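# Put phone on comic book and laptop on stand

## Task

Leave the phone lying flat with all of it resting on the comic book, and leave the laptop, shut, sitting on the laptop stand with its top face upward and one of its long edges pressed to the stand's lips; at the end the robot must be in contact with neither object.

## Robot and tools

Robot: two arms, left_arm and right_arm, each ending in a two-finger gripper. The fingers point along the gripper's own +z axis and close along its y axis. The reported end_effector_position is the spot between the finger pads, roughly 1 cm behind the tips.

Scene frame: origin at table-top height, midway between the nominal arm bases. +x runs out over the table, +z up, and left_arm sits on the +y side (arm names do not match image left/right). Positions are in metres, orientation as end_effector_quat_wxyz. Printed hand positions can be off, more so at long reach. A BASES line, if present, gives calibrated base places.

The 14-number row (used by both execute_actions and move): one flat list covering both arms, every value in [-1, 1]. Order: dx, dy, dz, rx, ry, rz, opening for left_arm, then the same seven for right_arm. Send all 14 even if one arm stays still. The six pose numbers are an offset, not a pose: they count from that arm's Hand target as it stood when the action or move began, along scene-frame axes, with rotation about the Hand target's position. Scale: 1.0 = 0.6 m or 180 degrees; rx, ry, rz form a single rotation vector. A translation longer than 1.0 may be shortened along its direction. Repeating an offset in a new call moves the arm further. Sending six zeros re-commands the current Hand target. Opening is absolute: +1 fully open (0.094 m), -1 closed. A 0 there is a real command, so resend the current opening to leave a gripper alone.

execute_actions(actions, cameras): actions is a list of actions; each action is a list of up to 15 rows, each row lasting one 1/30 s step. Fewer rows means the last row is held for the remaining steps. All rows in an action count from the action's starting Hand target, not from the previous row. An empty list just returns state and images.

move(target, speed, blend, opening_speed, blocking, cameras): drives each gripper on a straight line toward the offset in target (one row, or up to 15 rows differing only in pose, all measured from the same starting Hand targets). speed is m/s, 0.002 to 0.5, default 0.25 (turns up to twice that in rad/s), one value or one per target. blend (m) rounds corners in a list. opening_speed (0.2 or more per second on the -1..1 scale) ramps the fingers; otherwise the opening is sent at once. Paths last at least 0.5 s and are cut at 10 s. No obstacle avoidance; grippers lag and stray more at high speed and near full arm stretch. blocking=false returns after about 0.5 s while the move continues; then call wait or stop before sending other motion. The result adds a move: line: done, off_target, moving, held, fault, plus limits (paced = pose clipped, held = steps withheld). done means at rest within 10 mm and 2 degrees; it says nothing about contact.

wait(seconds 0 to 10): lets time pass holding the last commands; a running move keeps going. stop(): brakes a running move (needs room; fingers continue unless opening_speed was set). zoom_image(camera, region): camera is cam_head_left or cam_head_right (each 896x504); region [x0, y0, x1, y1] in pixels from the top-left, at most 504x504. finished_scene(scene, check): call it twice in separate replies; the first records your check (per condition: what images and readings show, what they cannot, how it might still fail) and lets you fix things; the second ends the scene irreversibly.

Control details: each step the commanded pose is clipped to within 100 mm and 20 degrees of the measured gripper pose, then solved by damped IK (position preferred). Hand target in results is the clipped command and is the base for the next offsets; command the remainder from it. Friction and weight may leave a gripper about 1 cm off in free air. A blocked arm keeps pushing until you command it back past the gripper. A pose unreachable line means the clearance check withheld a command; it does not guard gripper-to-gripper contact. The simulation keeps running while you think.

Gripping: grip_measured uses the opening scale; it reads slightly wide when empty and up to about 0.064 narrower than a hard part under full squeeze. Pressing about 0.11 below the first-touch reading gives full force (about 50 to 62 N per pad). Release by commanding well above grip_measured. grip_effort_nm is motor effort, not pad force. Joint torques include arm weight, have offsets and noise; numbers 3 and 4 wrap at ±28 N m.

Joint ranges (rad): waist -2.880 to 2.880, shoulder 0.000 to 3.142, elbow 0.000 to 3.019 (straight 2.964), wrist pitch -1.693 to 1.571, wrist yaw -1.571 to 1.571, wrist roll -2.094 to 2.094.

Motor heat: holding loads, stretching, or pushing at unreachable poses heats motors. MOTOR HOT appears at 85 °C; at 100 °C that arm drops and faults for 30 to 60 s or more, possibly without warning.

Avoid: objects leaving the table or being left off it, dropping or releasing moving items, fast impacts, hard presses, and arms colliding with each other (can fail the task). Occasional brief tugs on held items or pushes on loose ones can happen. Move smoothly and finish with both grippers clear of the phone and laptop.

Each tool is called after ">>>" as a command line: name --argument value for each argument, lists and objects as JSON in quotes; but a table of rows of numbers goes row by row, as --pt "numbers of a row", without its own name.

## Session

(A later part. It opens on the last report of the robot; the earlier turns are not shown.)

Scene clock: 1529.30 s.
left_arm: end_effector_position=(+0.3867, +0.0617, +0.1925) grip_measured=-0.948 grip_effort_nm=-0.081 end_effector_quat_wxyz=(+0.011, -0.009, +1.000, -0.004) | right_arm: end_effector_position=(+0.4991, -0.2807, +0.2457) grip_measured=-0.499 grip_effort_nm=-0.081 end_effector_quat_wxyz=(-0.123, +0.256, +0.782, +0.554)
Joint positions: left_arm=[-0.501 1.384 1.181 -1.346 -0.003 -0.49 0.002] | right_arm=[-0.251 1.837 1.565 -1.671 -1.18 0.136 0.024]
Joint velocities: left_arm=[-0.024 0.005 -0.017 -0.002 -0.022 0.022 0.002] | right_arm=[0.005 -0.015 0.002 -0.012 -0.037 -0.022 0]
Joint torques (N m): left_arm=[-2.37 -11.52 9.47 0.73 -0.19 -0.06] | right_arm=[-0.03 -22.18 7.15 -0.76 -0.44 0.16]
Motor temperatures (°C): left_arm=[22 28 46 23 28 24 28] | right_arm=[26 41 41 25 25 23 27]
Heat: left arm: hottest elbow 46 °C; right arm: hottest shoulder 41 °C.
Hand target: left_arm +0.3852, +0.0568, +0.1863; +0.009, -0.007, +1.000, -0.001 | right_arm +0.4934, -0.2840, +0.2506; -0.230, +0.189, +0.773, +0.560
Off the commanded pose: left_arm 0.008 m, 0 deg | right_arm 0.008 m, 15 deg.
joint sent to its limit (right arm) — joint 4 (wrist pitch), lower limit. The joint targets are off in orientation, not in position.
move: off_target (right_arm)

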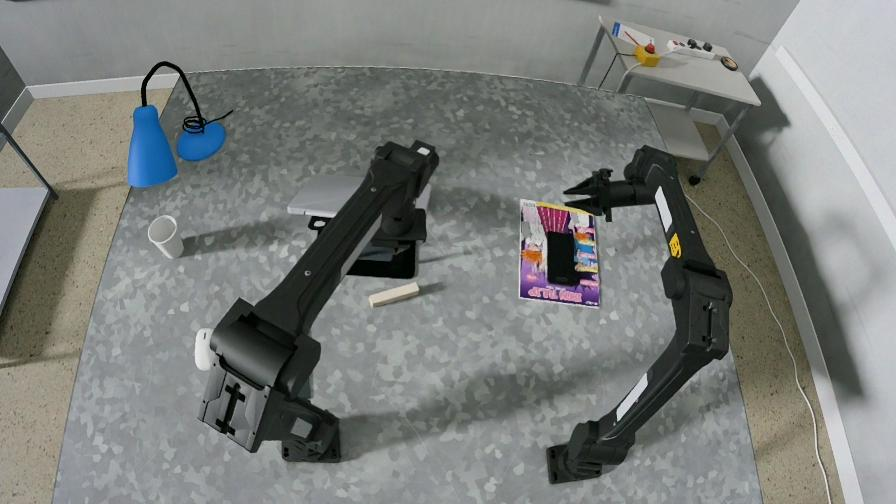

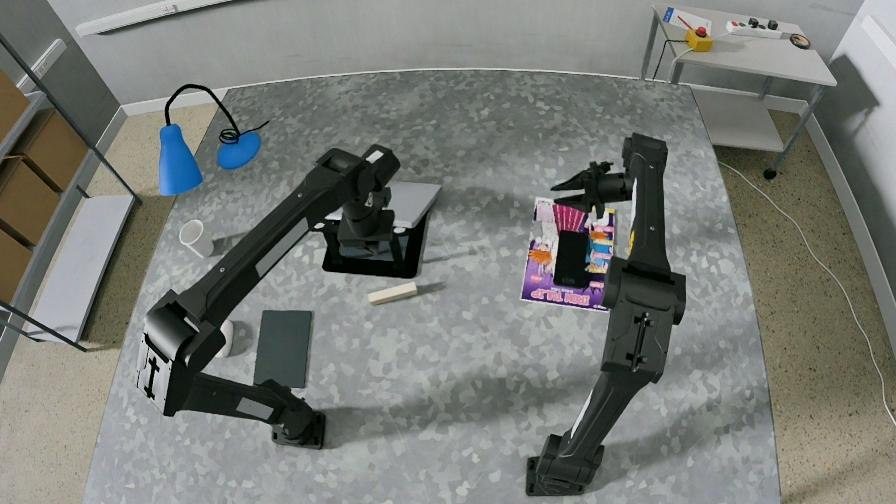

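>>> move --target '[0.06,-0.02,-0.035,0,0,0,-0.95,0,0,0,0,0,0,-0.5]' --speed 0.06

>>> zoom_image --camera "cam_head_left" --region '[270, 150, 450, 270]'

>>> zoom_image --camera "cam_head_right" --region '[270, 150, 450, 270]'

Scene clock: 1533.60 s.
left_arm: end_effector_position=(+0.4019, +0.0539, +0.1512) grip_measured=-0.948 grip_effort_nm=-0.081 end_effector_quat_wxyz=(-0.014, -0.009, +1.000, +0.009) | right_arm: end_effector_position=(+0.4991, -0.2807, +0.2457) grip_measured=-0.499 grip_effort_nm=-0.081 end_effector_quat_wxyz=(-0.123, +0.256, +0.782, +0.554)
Joint positions: left_arm=[-0.501 1.491 1.181 -1.294 -0.003 -0.491 0.002] | right_arm=[-0.251 1.837 1.565 -1.671 -1.18 0.136 0.024]
Joint velocities: left_arm=[-0.024 -0.005 -0.002 0.017 -0.081 0.007 -0.001] | right_arm=[-0.024 -0.015 0.002 -0.017 -0.007 -0.051 0]
Joint torques (N m): left_arm=[-1.79 -12.75 13.97 0.58 -0.15 0.03] | right_arm=[-0.03 -22.18 7.13 -0.76 -0.44 0.17]
Motor temperatures (°C): left_arm=[22 28 45 23 28 24 27] | right_arm=[26 41 41 25 25 23 27]
Heat: left arm: hottest elbow 45 °C; right arm: hottest shoulder 41 °C.
Hand target: left_arm +0.4207, +0.0443, +0.1650; +0.009, -0.007, +1.000, -0.001 | right_arm +0.4934, -0.2840, +0.2506; -0.230, +0.189, +0.773, +0.560
Off the commanded pose: left_arm 0.026 m, 3 deg | right_arm 0.008 m, 15 deg.
joint sent to its limit (right arm) — joint 4 (wrist pitch), lower limit. The joint targets are off in orientation, not in position.
move: off_target (left_arm, right_arm)

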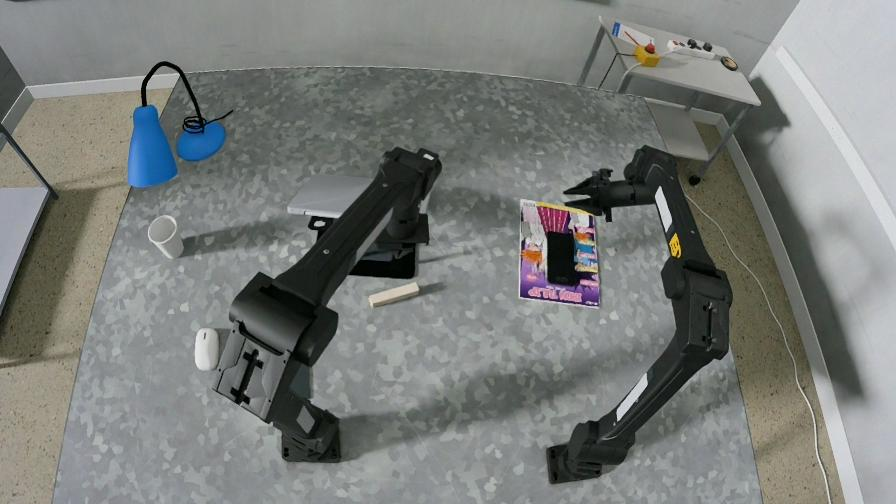

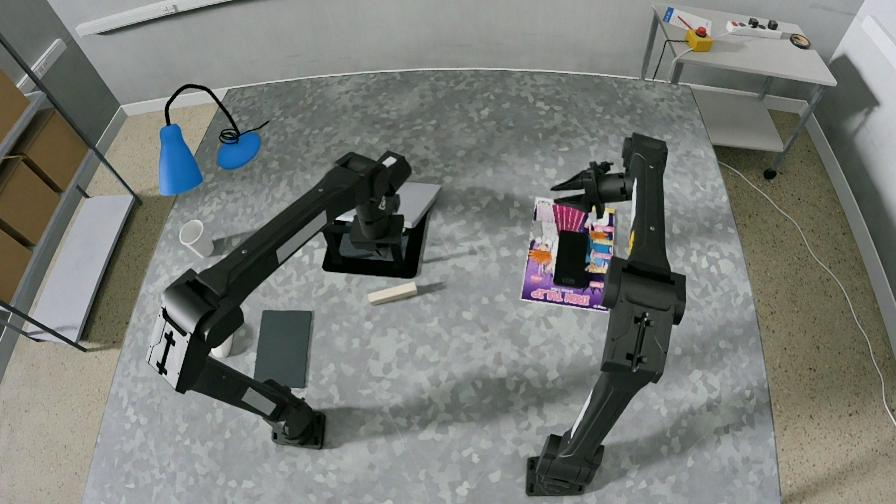

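Scaled by 2.800.

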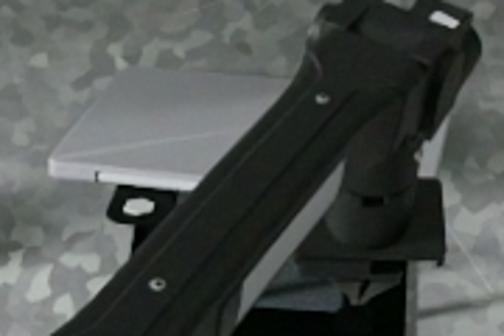

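Scaled by 2.800.

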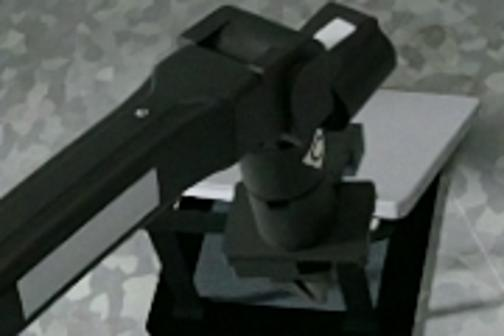

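>>> move --target '[0.03,0,0.025,0,0,0,-0.95,0,0,0,0,0,0,-0.5]' --speed 0.05

>>> move --target '[0.04,0,0,0,0,0,-0.95,0,0,0,0,0,0,-0.5]' --speed 0.04

>>> zoom_image --camera "cam_head_left" --region '[270, 150, 450, 270]'

>>> zoom_image --camera "cam_head_right" --region '[270, 150, 450, 270]'

Scene clock: 1537.63 s.
left_arm: end_effector_position=(+0.4157, +0.0481, +0.1606) grip_measured=-0.948 grip_effort_nm=-0.081 end_effector_quat_wxyz=(-0.011, -0.005, +1.000, +0.008) | right_arm: end_effector_position=(+0.4991, -0.2807, +0.2457) grip_measured=-0.499 grip_effort_nm=-0.081 end_effector_quat_wxyz=(-0.123, +0.256, +0.782, +0.554)
Joint positions: left_arm=[-0.499 1.517 1.236 -1.317 -0.004 -0.48 0.002] | right_arm=[-0.251 1.837 1.565 -1.671 -1.18 0.136 0.024]
Joint velocities: left_arm=[-0.015 -0.005 -0.012 -0.012 -0.022 -0.007 0] | right_arm=[0.005 -0.005 0.007 -0.007 0.022 0.007 -0.001]
Joint torques (N m): left_arm=[-0.67 -13.16 15.88 -0.1 -0.11 0.12] | right_arm=[0.03 -22.18 7.15 -0.77 -0.44 0.16]
Motor temperatures (°C): left_arm=[22 28 45 23 28 24 27] | right_arm=[26 41 41 25 25 23 27]
Heat: left arm: hottest elbow 45 °C; right arm: hottest shoulder 41 °C.
Hand target: left_arm +0.4390, +0.0441, +0.1800; +0.009, -0.007, +1.000, -0.001 | right_arm +0.4934, -0.2840, +0.2506; -0.230, +0.189, +0.773, +0.560
Off the commanded pose: left_arm 0.030 m, 3 deg | right_arm 0.008 m, 15 deg.
joint sent to its limit (right arm) — joint 4 (wrist pitch), lower limit. The joint targets are off in orientation, not in position.
move: off_target (left_arm, right_arm)

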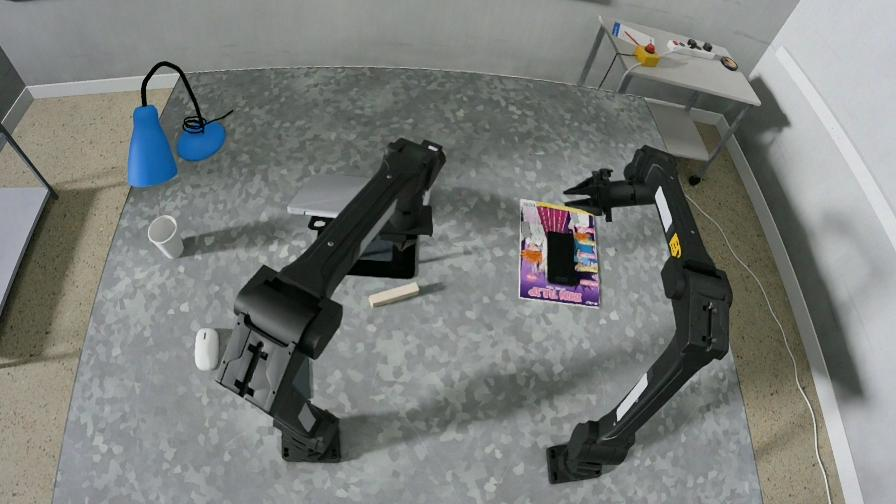

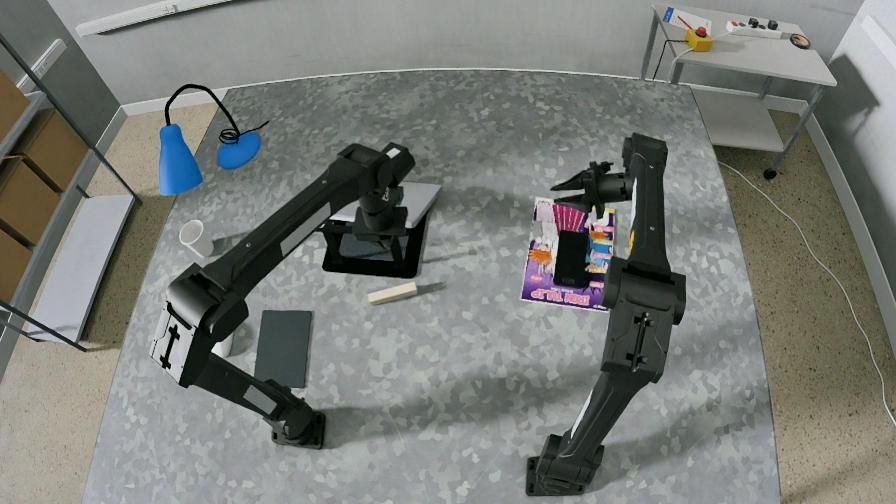

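Scene clock: 1538.77 s.
left_arm: end_effector_position=(+0.4394, +0.0474, +0.1602) grip_measured=-0.948 grip_effort_nm=-0.081 end_effector_quat_wxyz=(-0.012, -0.005, +1.000, +0.008) | right_arm: end_effector_position=(+0.4991, -0.2807, +0.2457) grip_measured=-0.499 grip_effort_nm=-0.076 end_effector_quat_wxyz=(-0.123, +0.256, +0.782, +0.554)
Joint positions: left_arm=[-0.476 1.573 1.299 -1.326 -0.004 -0.458 0.002] | right_arm=[-0.251 1.837 1.565 -1.671 -1.18 0.136 0.024]
Joint velocities: left_arm=[-0.005 0.005 0.012 0.012 0.022 -0.037 0.001] | right_arm=[0.005 -0.005 -0.022 -0.012 -0.007 -0.037 0]
Joint torques (N m): left_arm=[-0.73 -13.8 15.95 0.01 -0.12 0.14] | right_arm=[-0.03 -22.24 7.15 -0.76 -0.44 0.16]
Motor temperatures (°C): left_arm=[22 28 45 23 28 24 27] | right_arm=[26 41 41 25 25 23 27]
Heat: left arm: hottest elbow 45 °C; right arm: hottest shoulder 41 °C.
Hand target: left_arm +0.4629, +0.0438, +0.1796; +0.009, -0.007, +1.000, -0.001 | right_arm +0.4934, -0.2840, +0.2506; -0.230, +0.189, +0.773, +0.560
Off the commanded pose: left_arm 0.031 m, 3 deg | right_arm 0.008 m, 15 deg.
joint sent to its limit (right arm) — joint 4 (wrist pitch), lower limit. The joint targets are off in orientation, not in position.
move: off_target (left_arm, right_arm)

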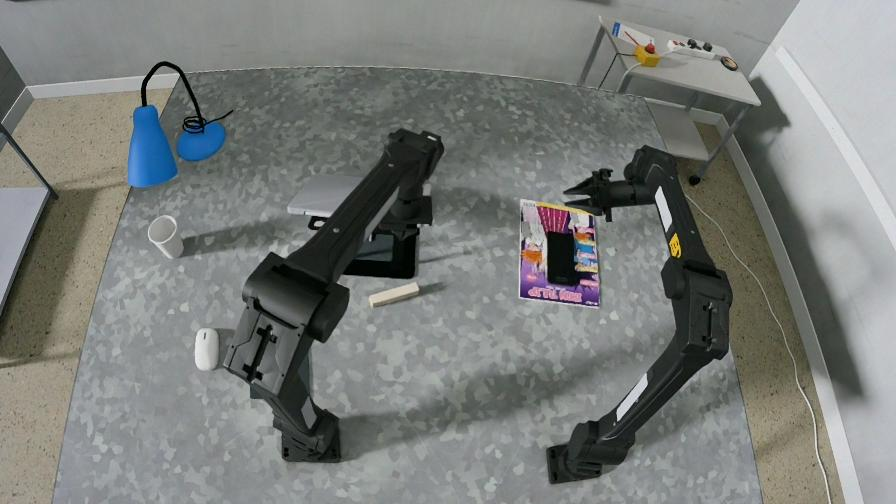

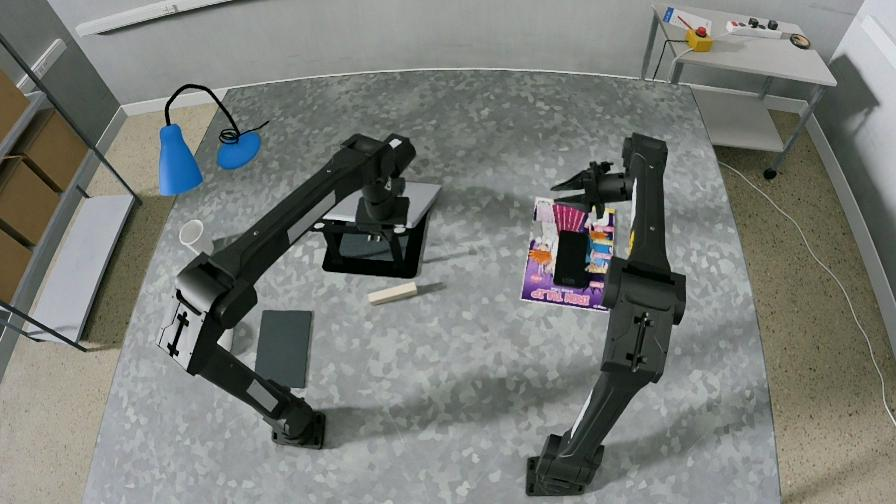

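Scaled by 2.800.

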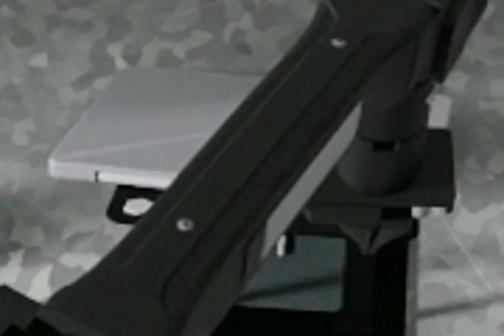

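Scaled by 2.800.

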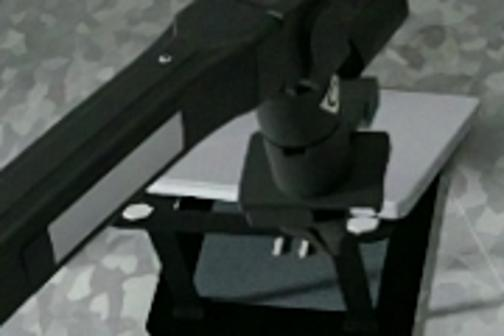

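>>> move --target '[0.04,0,-0.005,0,0,0,-0.95,0,0,0,0,0,0,-0.5]' --speed 0.04

>>> zoom_image --camera "cam_head_left" --region '[270, 150, 450, 270]'

>>> zoom_image --camera "cam_head_right" --region '[270, 150, 450, 270]'

Scene clock: 1542.40 s.
left_arm: end_effector_position=(+0.4633, +0.0463, +0.1571) grip_measured=-0.948 grip_effort_nm=-0.081 end_effector_quat_wxyz=(-0.012, -0.005, +1.000, +0.008) | right_arm: end_effector_position=(+0.4991, -0.2807, +0.2457) grip_measured=-0.499 grip_effort_nm=-0.081 end_effector_quat_wxyz=(-0.123, +0.256, +0.782, +0.554)
Joint positions: left_arm=[-0.457 1.63 1.361 -1.33 -0.004 -0.438 0.002] | right_arm=[-0.251 1.837 1.565 -1.671 -1.18 0.136 0.024]
Joint velocities: left_arm=[-0.005 -0.005 -0.007 0.002 -0.037 0.051 0] | right_arm=[-0.005 -0.005 0.017 -0.012 -0.051 -0.022 0]
Joint torques (N m): left_arm=[-0.62 -14.45 15.91 -0.28 -0.12 0.11] | right_arm=[0.03 -22.18 7.13 -0.76 -0.43 0.17]
Motor temperatures (°C): left_arm=[22 28 45 23 28 24 27] | right_arm=[26 41 41 25 25 23 27]
Heat: left arm: hottest elbow 45 °C; right arm: hottest shoulder 41 °C.
Hand target: left_arm +0.4870, +0.0434, +0.1765; +0.009, -0.007, +1.000, -0.001 | right_arm +0.4934, -0.2840, +0.2506; -0.230, +0.189, +0.773, +0.561
Off the commanded pose: left_arm 0.031 m, 3 deg | right_arm 0.008 m, 15 deg.
joint sent to its limit (right arm) — joint 4 (wrist pitch), lower limit. The joint targets are off in orientation, not in position.
move: off_target (left_arm, right_arm)

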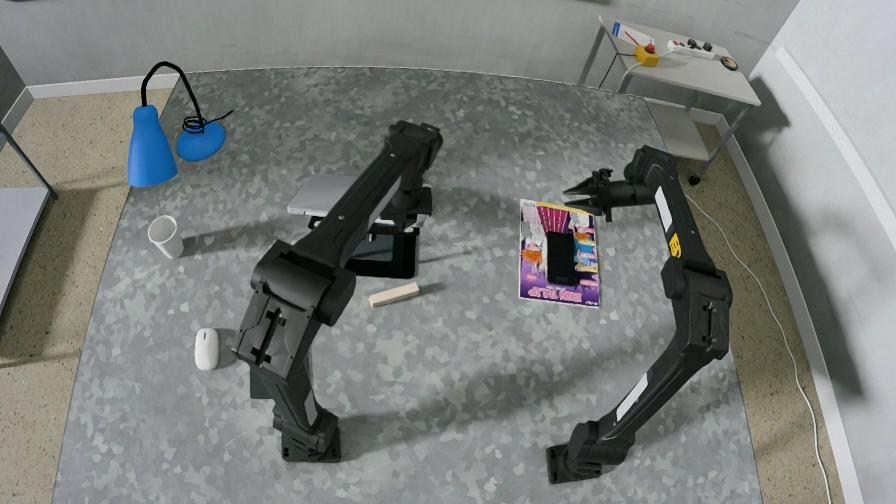

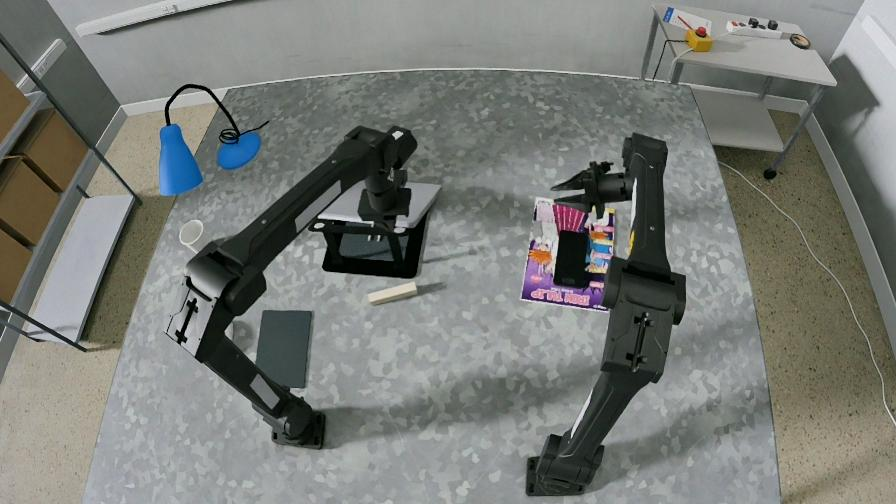

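Scaled by 2.800.

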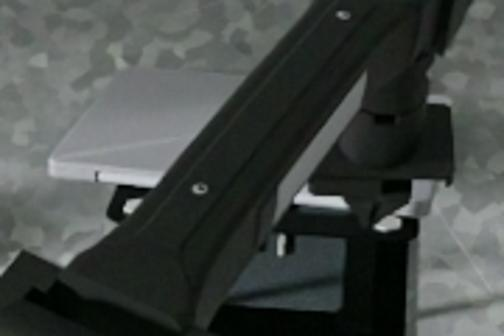

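Scaled by 2.800.

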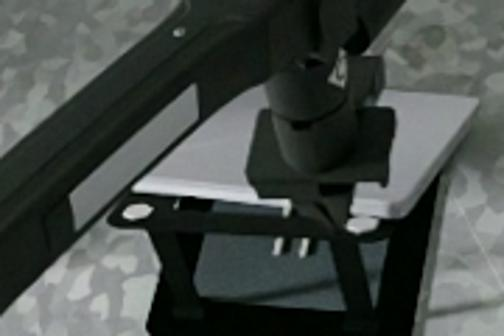

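>>> move --target '[0.03,0,-0.008,0,0,0,-0.95,0,0,0,0,0,0,-0.5]' --speed 0.03

>>> zoom_image --camera "cam_head_left" --region '[270, 150, 450, 270]'

>>> zoom_image --camera "cam_head_right" --region '[270, 150, 450, 270]'

Scene clock: 1546.37 s.
left_arm: end_effector_position=(+0.4803, +0.0458, +0.1523) grip_measured=-0.948 grip_effort_nm=-0.081 end_effector_quat_wxyz=(-0.013, -0.005, +1.000, +0.008) | right_arm: end_effector_position=(+0.4991, -0.2807, +0.2457) grip_measured=-0.499 grip_effort_nm=-0.076 end_effector_quat_wxyz=(-0.123, +0.256, +0.782, +0.554)
Joint positions: left_arm=[-0.443 1.675 1.404 -1.331 -0.004 -0.425 0.002] | right_arm=[-0.251 1.837 1.565 -1.671 -1.18 0.136 0.024]
Joint velocities: left_arm=[-0.005 -0.015 -0.002 0.012 0.022 -0.022 0.001] | right_arm=[-0.005 -0.015 -0.002 0.017 -0.022 0.037 0]
Joint torques (N m): left_arm=[-0.62 -15.5 16.2 -0.1 -0.15 0.11] | right_arm=[0.03 -22.12 7.13 -0.75 -0.44 0.17]
Motor temperatures (°C): left_arm=[22 28 46 23 28 24 27] | right_arm=[26 41 42 25 25 23 27]
Heat: left arm: hottest elbow 46 °C; right arm: hottest elbow 42 °C.
Hand target: left_arm +0.5049, +0.0432, +0.1715; +0.009, -0.007, +1.000, -0.001 | right_arm +0.4934, -0.2840, +0.2506; -0.230, +0.189, +0.773, +0.561
Off the commanded pose: left_arm 0.031 m, 3 deg | right_arm 0.008 m, 15 deg.
joint sent to its limit (right arm) — joint 4 (wrist pitch), lower limit. The joint targets are off in orientation, not in position.
move: off_target (left_arm, right_arm)

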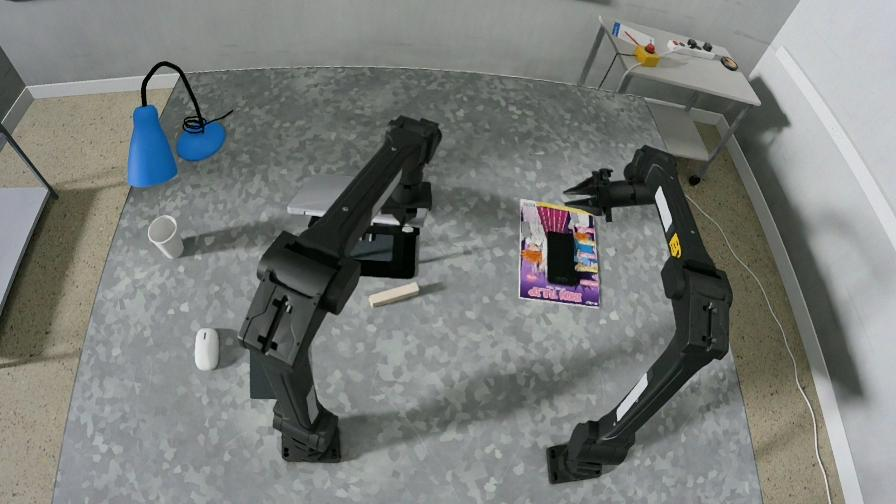

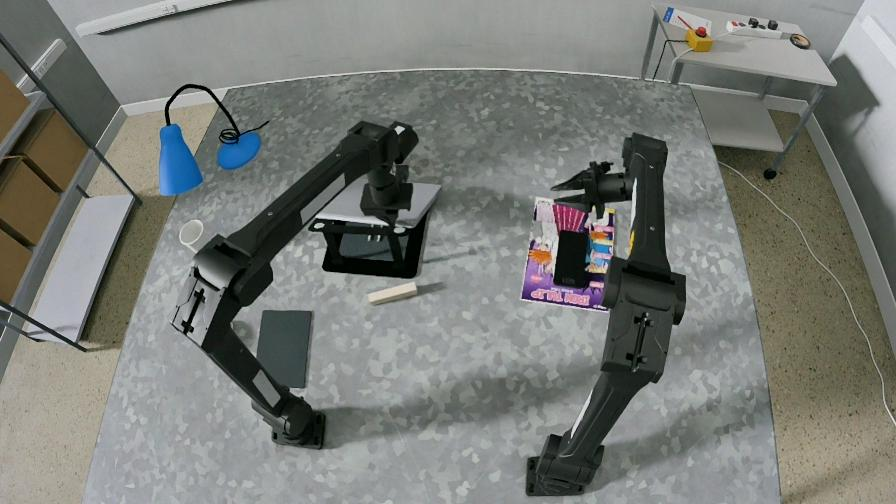

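Scaled by 2.800.

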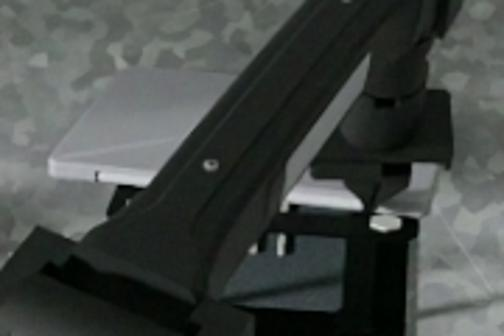

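Scaled by 2.800.

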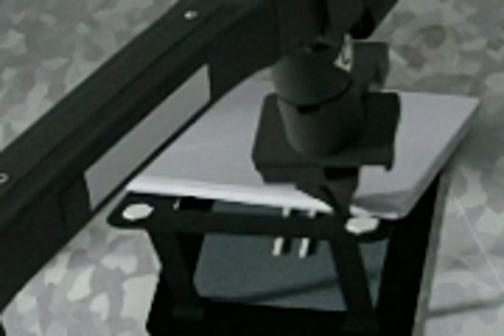

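>>> move --target '[0.03,0,-0.01,0,0,0,-0.95,0,0,0,0,0,0,-0.5]' --speed 0.03

>>> zoom_image --camera "cam_head_left" --region '[270, 150, 450, 270]'

>>> zoom_image --camera "cam_head_right" --region '[270, 150, 450, 270]'

Scene clock: 1549.93 s.
left_arm: end_effector_position=(+0.4867, +0.0425, +0.1498) grip_measured=-0.948 grip_effort_nm=-0.076 end_effector_quat_wxyz=(-0.023, +0.002, +1.000, +0.009) | right_arm: end_effector_position=(+0.4991, -0.2807, +0.2457) grip_measured=-0.499 grip_effort_nm=-0.081 end_effector_quat_wxyz=(-0.123, +0.256, +0.782, +0.554)
Joint positions: left_arm=[-0.442 1.705 1.437 -1.351 0.002 -0.41 0.002] | right_arm=[-0.251 1.837 1.565 -1.671 -1.18 0.136 0.024]
Joint velocities: left_arm=[0.005 0.005 -0.002 -0.012 -0.022 -0.022 0] | right_arm=[-0.005 -0.005 0.002 -0.012 -0.037 0.022 0]
Joint torques (N m): left_arm=[0.97 -15.09 16.83 0.61 -0.36 0.07] | right_arm=[0.03 -22.12 7.17 -0.77 -0.43 0.16]
Motor temperatures (°C): left_arm=[22 28 46 23 28 24 27] | right_arm=[26 41 42 25 25 23 27]
Heat: left arm: hottest elbow 46 °C; right arm: hottest elbow 42 °C.
Hand target: left_arm +0.5228, +0.0430, +0.1654; +0.009, -0.007, +1.000, -0.001 | right_arm +0.4934, -0.2840, +0.2506; -0.230, +0.188, +0.773, +0.561
Off the commanded pose: left_arm 0.039 m, 4 deg | right_arm 0.008 m, 15 deg.
joint sent to its limit (right arm) — joint 4 (wrist pitch), lower limit. The joint targets are off in orientation, not in position.
move: off_target (left_arm, right_arm)

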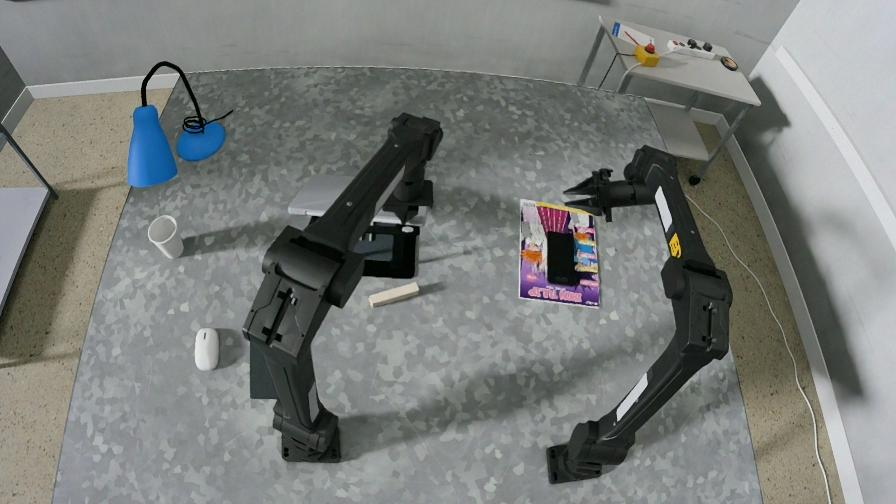

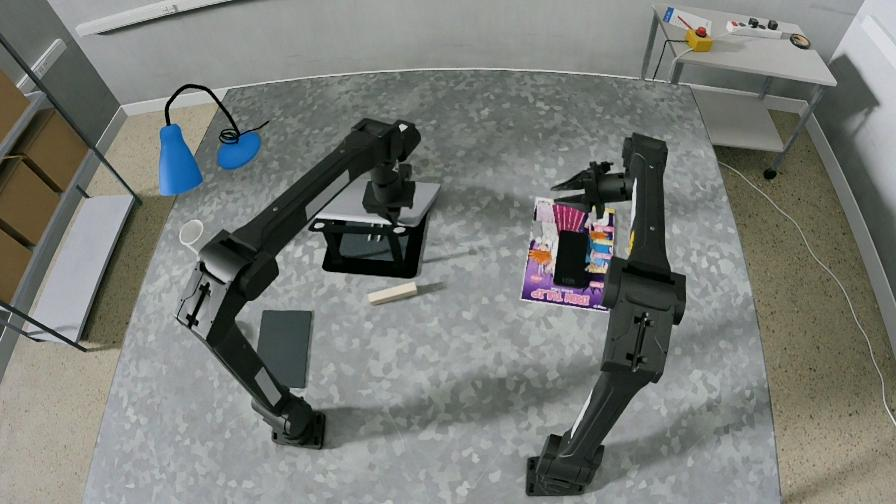

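Scaled by 2.800.

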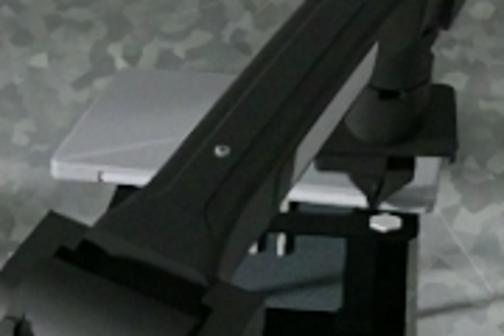

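Scaled by 2.800.

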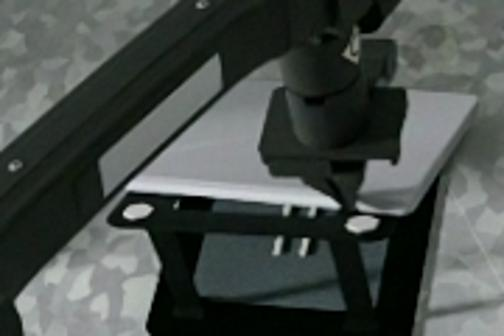

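>>> move --target '[0.02,0,-0.007,0,0,0,-0.95,0,0,0,0,0,0,-0.5]' --speed 0.03

>>> zoom_image --camera "cam_head_left" --region '[270, 150, 450, 270]'

>>> zoom_image --camera "cam_head_right" --region '[270, 150, 450, 270]'

Scene clock: 1555.87 s.
left_arm: end_effector_position=(+0.5097, +0.0475, +0.1461) grip_measured=-0.948 grip_effort_nm=-0.076 end_effector_quat_wxyz=(-0.016, -0.007, +1.000, +0.009) | right_arm: end_effector_position=(+0.4991, -0.2807, +0.2457) grip_measured=-0.499 grip_effort_nm=-0.081 end_effector_quat_wxyz=(-0.123, +0.256, +0.782, +0.554)
Joint positions: left_arm=[-0.417 1.749 1.486 -1.345 -0.003 -0.403 0.002] | right_arm=[-0.251 1.837 1.565 -1.671 -1.18 0.136 0.024]
Joint velocities: left_arm=[-0.005 0.005 0.002 0.002 -0.037 0.022 0] | right_arm=[-0.015 0.015 -0.002 -0.002 -0.066 0.051 0]
Joint torques (N m): left_arm=[-0.91 -16.73 15.97 0.5 -0.13 0.1] | right_arm=[0.09 -22.24 7.15 -0.75 -0.44 0.16]
Motor temperatures (°C): left_arm=[22 28 46 23 28 24 27] | right_arm=[26 41 42 25 25 23 27]
Heat: left arm: hottest elbow 46 °C; right arm: hottest elbow 42 °C.
Hand target: left_arm +0.5347, +0.0428, +0.1610; +0.009, -0.007, +1.000, -0.001 | right_arm +0.4934, -0.2840, +0.2506; -0.230, +0.188, +0.773, +0.561
Off the commanded pose: left_arm 0.030 m, 3 deg | right_arm 0.008 m, 15 deg.
joint sent to its limit (right arm) — joint 4 (wrist pitch), lower limit. The joint targets are off in orientation, not in position.
move: off_target (left_arm, right_arm)

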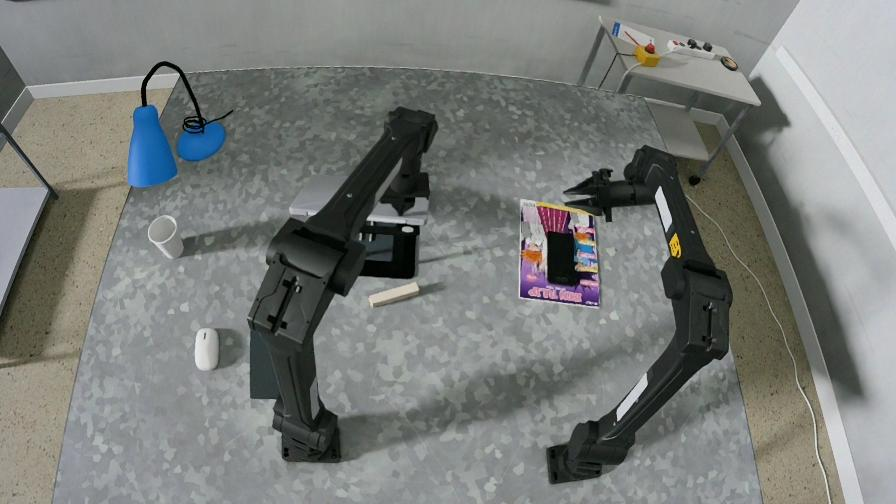

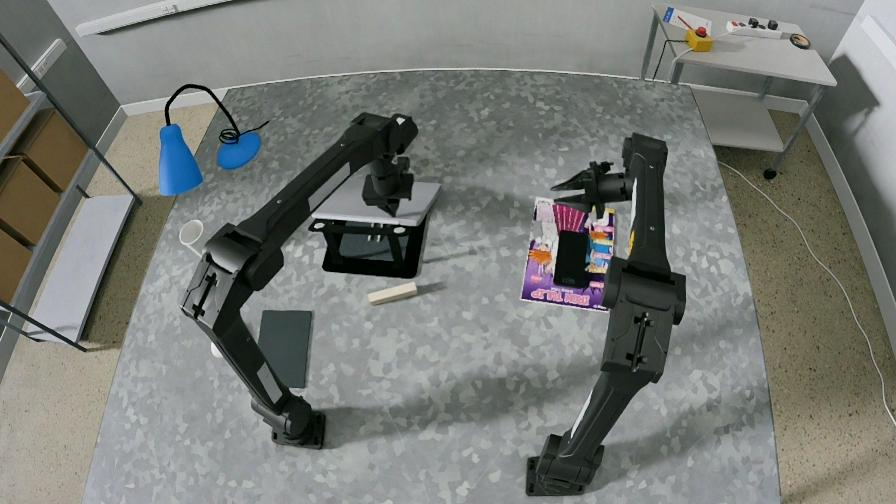

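Scaled by 2.800.

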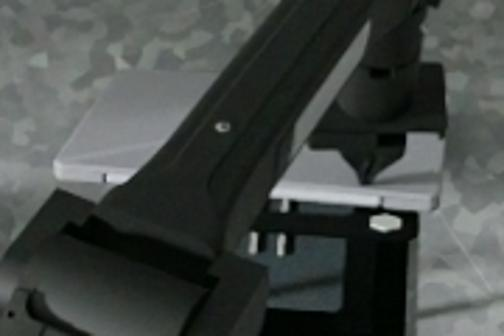

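Scaled by 2.800.

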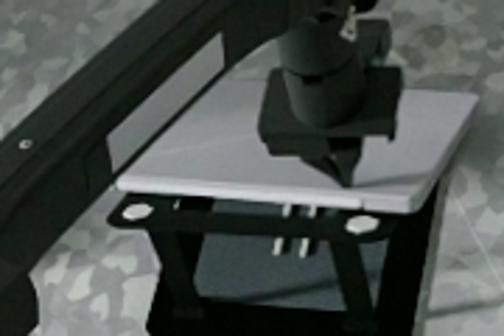

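>>> move --target '[-0.03,0,0.06,0,0,0,-0.95,0,0,0,0,0,0,-0.5]' --speed 0.1

>>> move --target '[-0.2,0.25,0.06,0,0,0,-0.95,0,0,0,0,0,0,-0.5]' --speed 0.2

>>> zoom_image --camera "cam_head_left" --region '[270, 150, 450, 270]'

>>> zoom_image --camera "cam_head_right" --region '[270, 150, 450, 270]'

Scene clock: 1560.80 s.
left_arm: end_effector_position=(+0.4982, +0.0522, +0.1581) grip_measured=-0.948 grip_effort_nm=-0.076 end_effector_quat_wxyz=(-0.032, -0.007, +0.999, +0.015) | right_arm: end_effector_position=(+0.4991, -0.2807, +0.2457) grip_measured=-0.499 grip_effort_nm=-0.085 end_effector_quat_wxyz=(-0.123, +0.256, +0.782, +0.554)
Joint positions: left_arm=[-0.417 1.731 1.492 -1.403 -0.003 -0.403 0.002] | right_arm=[-0.251 1.837 1.565 -1.671 -1.18 0.136 0.024]
Joint velocities: left_arm=[0.005 0.005 0.007 -0.017 -0.051 -0.022 0] | right_arm=[0.005 -0.015 -0.002 0.002 -0.037 -0.051 0]
Joint torques (N m): left_arm=[-2.02 -20.25 16.27 -0.02 -0.15 -0.02] | right_arm=[-0.03 -22.18 7.1 -0.77 -0.43 0.16]
Motor temperatures (°C): left_arm=[22 28 46 23 28 24 27] | right_arm=[26 41 42 25 25 23 27]
Heat: left arm: hottest elbow 46 °C; right arm: hottest elbow 42 °C.
Hand target: left_arm +0.5173, +0.0431, +0.1972; +0.009, -0.007, +1.000, -0.001 | right_arm +0.4934, -0.2840, +0.2506; -0.230, +0.188, +0.773, +0.561
Off the commanded pose: left_arm 0.044 m, 5 deg | right_arm 0.008 m, 15 deg.
joint sent to its limit (right arm) — joint 4 (wrist pitch), lower limit. The joint targets are off in orientation, not in position.
move: off_target (left_arm, right_arm)

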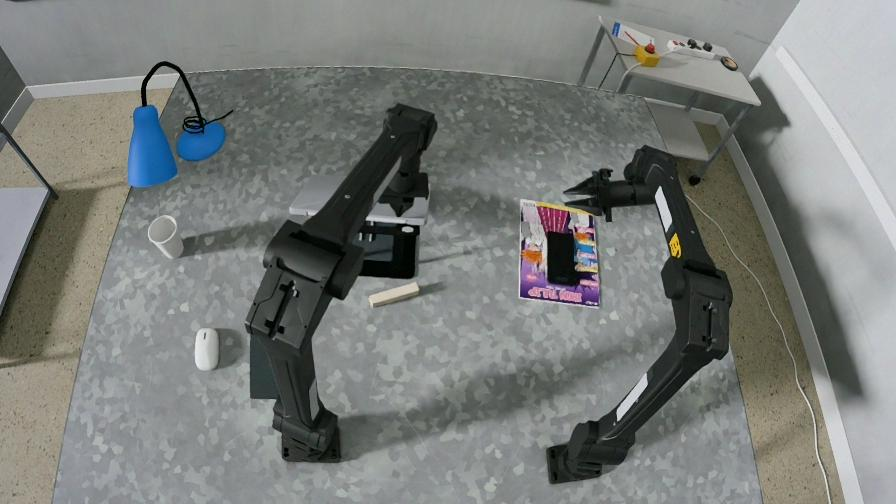

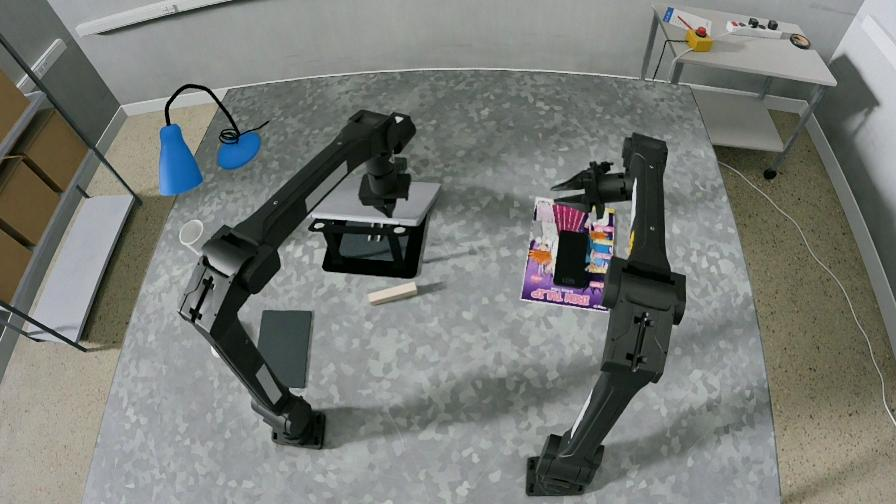

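Scene clock: 1562.70 s.
left_arm: end_effector_position=(+0.4049, +0.1904, +0.2321) grip_measured=-0.948 grip_effort_nm=-0.081 end_effector_quat_wxyz=(+0.010, -0.007, +1.000, +0.000) | right_arm: end_effector_position=(+0.4991, -0.2807, +0.2457) grip_measured=-0.499 grip_effort_nm=-0.081 end_effector_quat_wxyz=(-0.123, +0.256, +0.782, +0.554)
Joint positions: left_arm=[-0.168 1.312 1.218 -1.456 -0.004 -0.153 0.002] | right_arm=[-0.251 1.837 1.565 -1.671 -1.18 0.137 0.024]
Joint velocities: left_arm=[-0.015 -0.005 -0.007 -0.012 0.051 0.081 -0.001] | right_arm=[-0.024 -0.005 -0.007 -0.007 -0.051 -0.066 0.001]
Joint torques (N m): left_arm=[-0.73 -12.4 9.31 0.1 0 0.11] | right_arm=[0.03 -22.18 7.15 -0.75 -0.43 0.17]
Motor temperatures (°C): left_arm=[22 28 46 23 28 24 27] | right_arm=[26 41 42 25 25 23 27]
Heat: left arm: hottest elbow 46 °C; right arm: hottest elbow 42 °C.
Hand target: left_arm +0.3994, +0.1952, +0.2334; +0.008, -0.007, +1.000, +0.000 | right_arm +0.4934, -0.2840, +0.2506; -0.230, +0.189, +0.773, +0.560
Off the commanded pose: left_arm 0.008 m, 0 deg | right_arm 0.008 m, 15 deg.
joint sent to its limit (right arm) — joint 4 (wrist pitch), lower limit. The joint targets are off in orientation, not in position.
move: off_target (right_arm)

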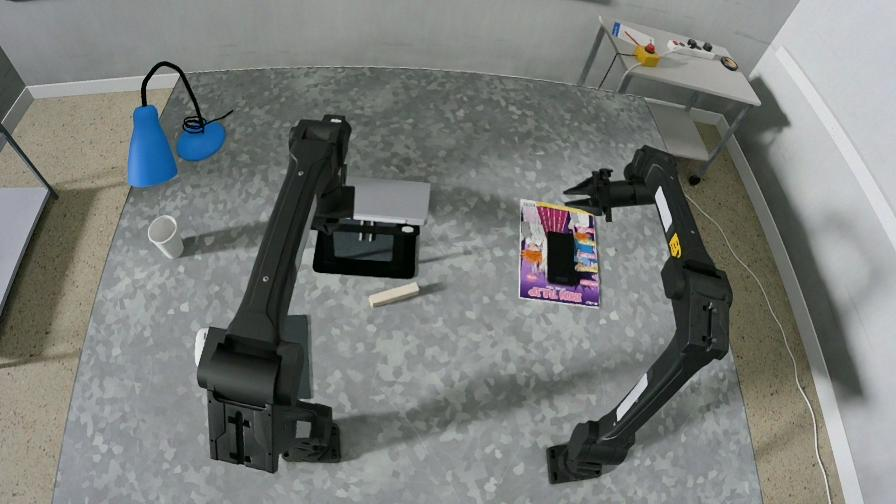

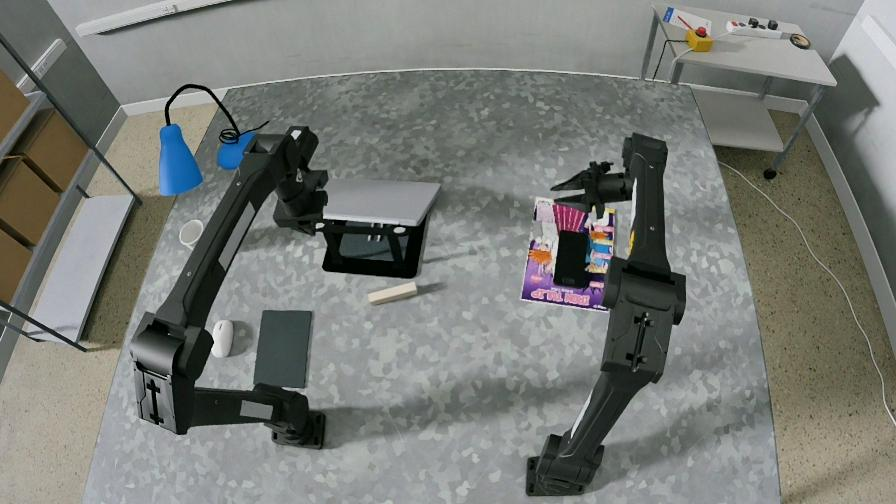

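Scaled by 2.800.

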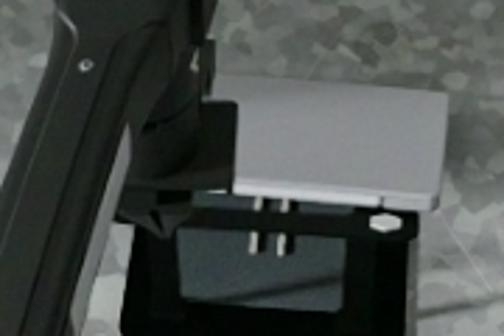

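Scaled by 2.800.

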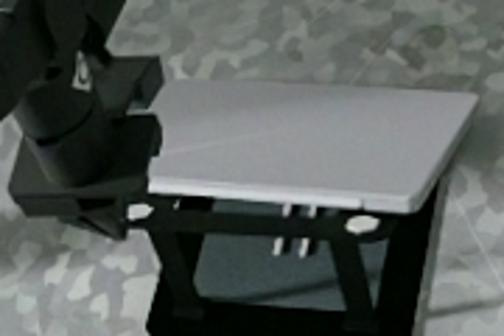

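>>> move --target '[-0.05,0.32,0.1,0,0,0,-0.95,0,0,0,0,0,0,-0.5]' --speed 0.25

>>> zoom_image --camera "cam_head_left" --region '[270, 150, 450, 270]'

>>> zoom_image --camera "cam_head_right" --region '[270, 150, 450, 270]'

Scene clock: 1567.00 s.
left_arm: end_effector_position=(+0.3580, +0.3794, +0.2691) grip_measured=-0.948 grip_effort_nm=-0.081 end_effector_quat_wxyz=(-0.018, -0.006, +1.000, -0.006) | right_arm: end_effector_position=(+0.4991, -0.2807, +0.2457) grip_measured=-0.499 grip_effort_nm=-0.081 end_effector_quat_wxyz=(-0.123, +0.256, +0.782, +0.554)
Joint positions: left_arm=[0.37 1.285 1.29 -1.614 -0.002 0.385 0.002] | right_arm=[-0.251 1.837 1.565 -1.671 -1.18 0.137 0.024]
Joint velocities: left_arm=[-0.005 -0.005 -0.007 0.007 -0.007 -0.066 -0.001] | right_arm=[-0.015 -0.015 0.012 -0.002 -0.051 -0.037 0.001]
Joint torques (N m): left_arm=[-0.21 -10.46 16.35 -0.13 0.15 0.11] | right_arm=[-0.03 -22.24 7.16 -0.77 -0.44 0.16]
Motor temperatures (°C): left_arm=[22 28 45 23 28 24 27] | right_arm=[26 41 42 25 25 23 27]
Heat: left arm: hottest elbow 45 °C; right arm: hottest elbow 42 °C.
Hand target: left_arm +0.3717, +0.3889, +0.2921; +0.005, -0.007, +1.000, +0.001 | right_arm +0.4934, -0.2840, +0.2506; -0.230, +0.189, +0.773, +0.560
Off the commanded pose: left_arm 0.028 m, 3 deg | right_arm 0.008 m, 15 deg.
joint sent to its limit (right arm) — joint 4 (wrist pitch), lower limit. The joint targets are off in orientation, not in position.
move: off_target (left_arm, right_arm)

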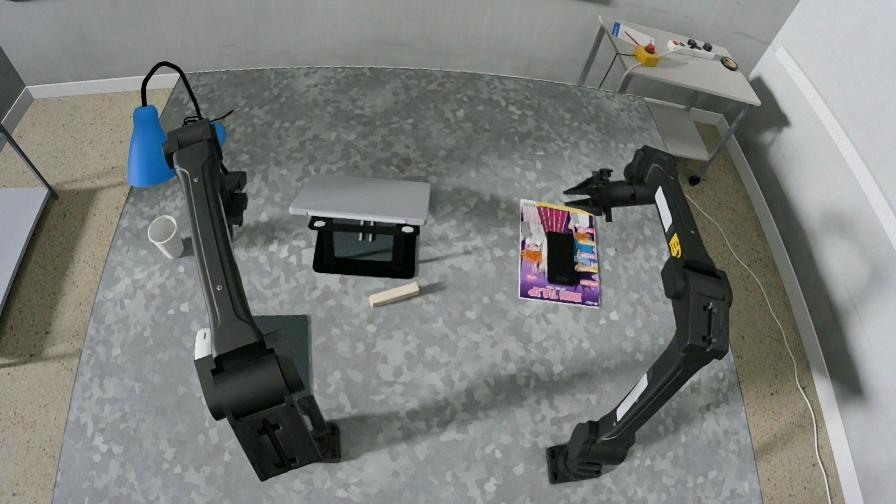

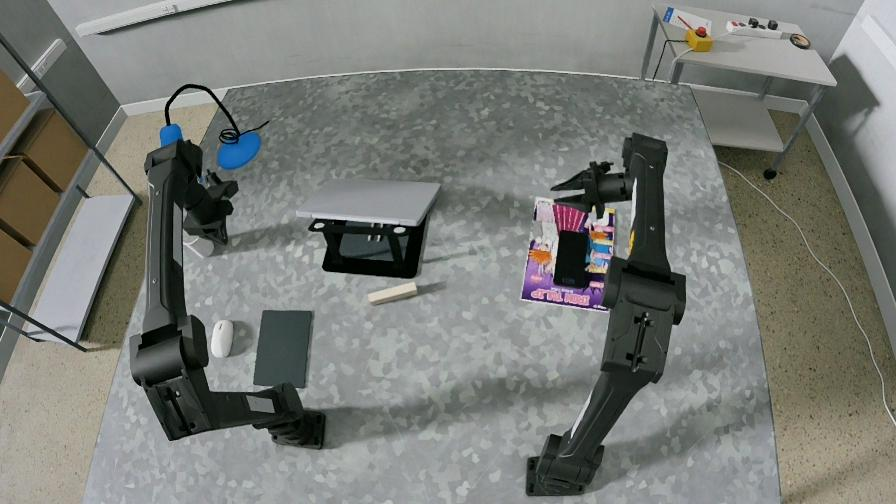

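Scaled by 2.800.

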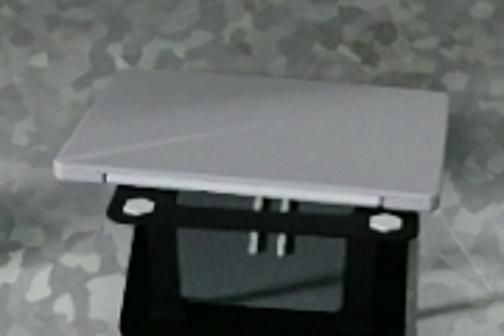

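Scaled by 2.800.

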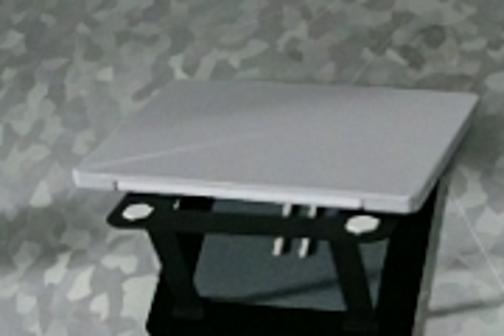

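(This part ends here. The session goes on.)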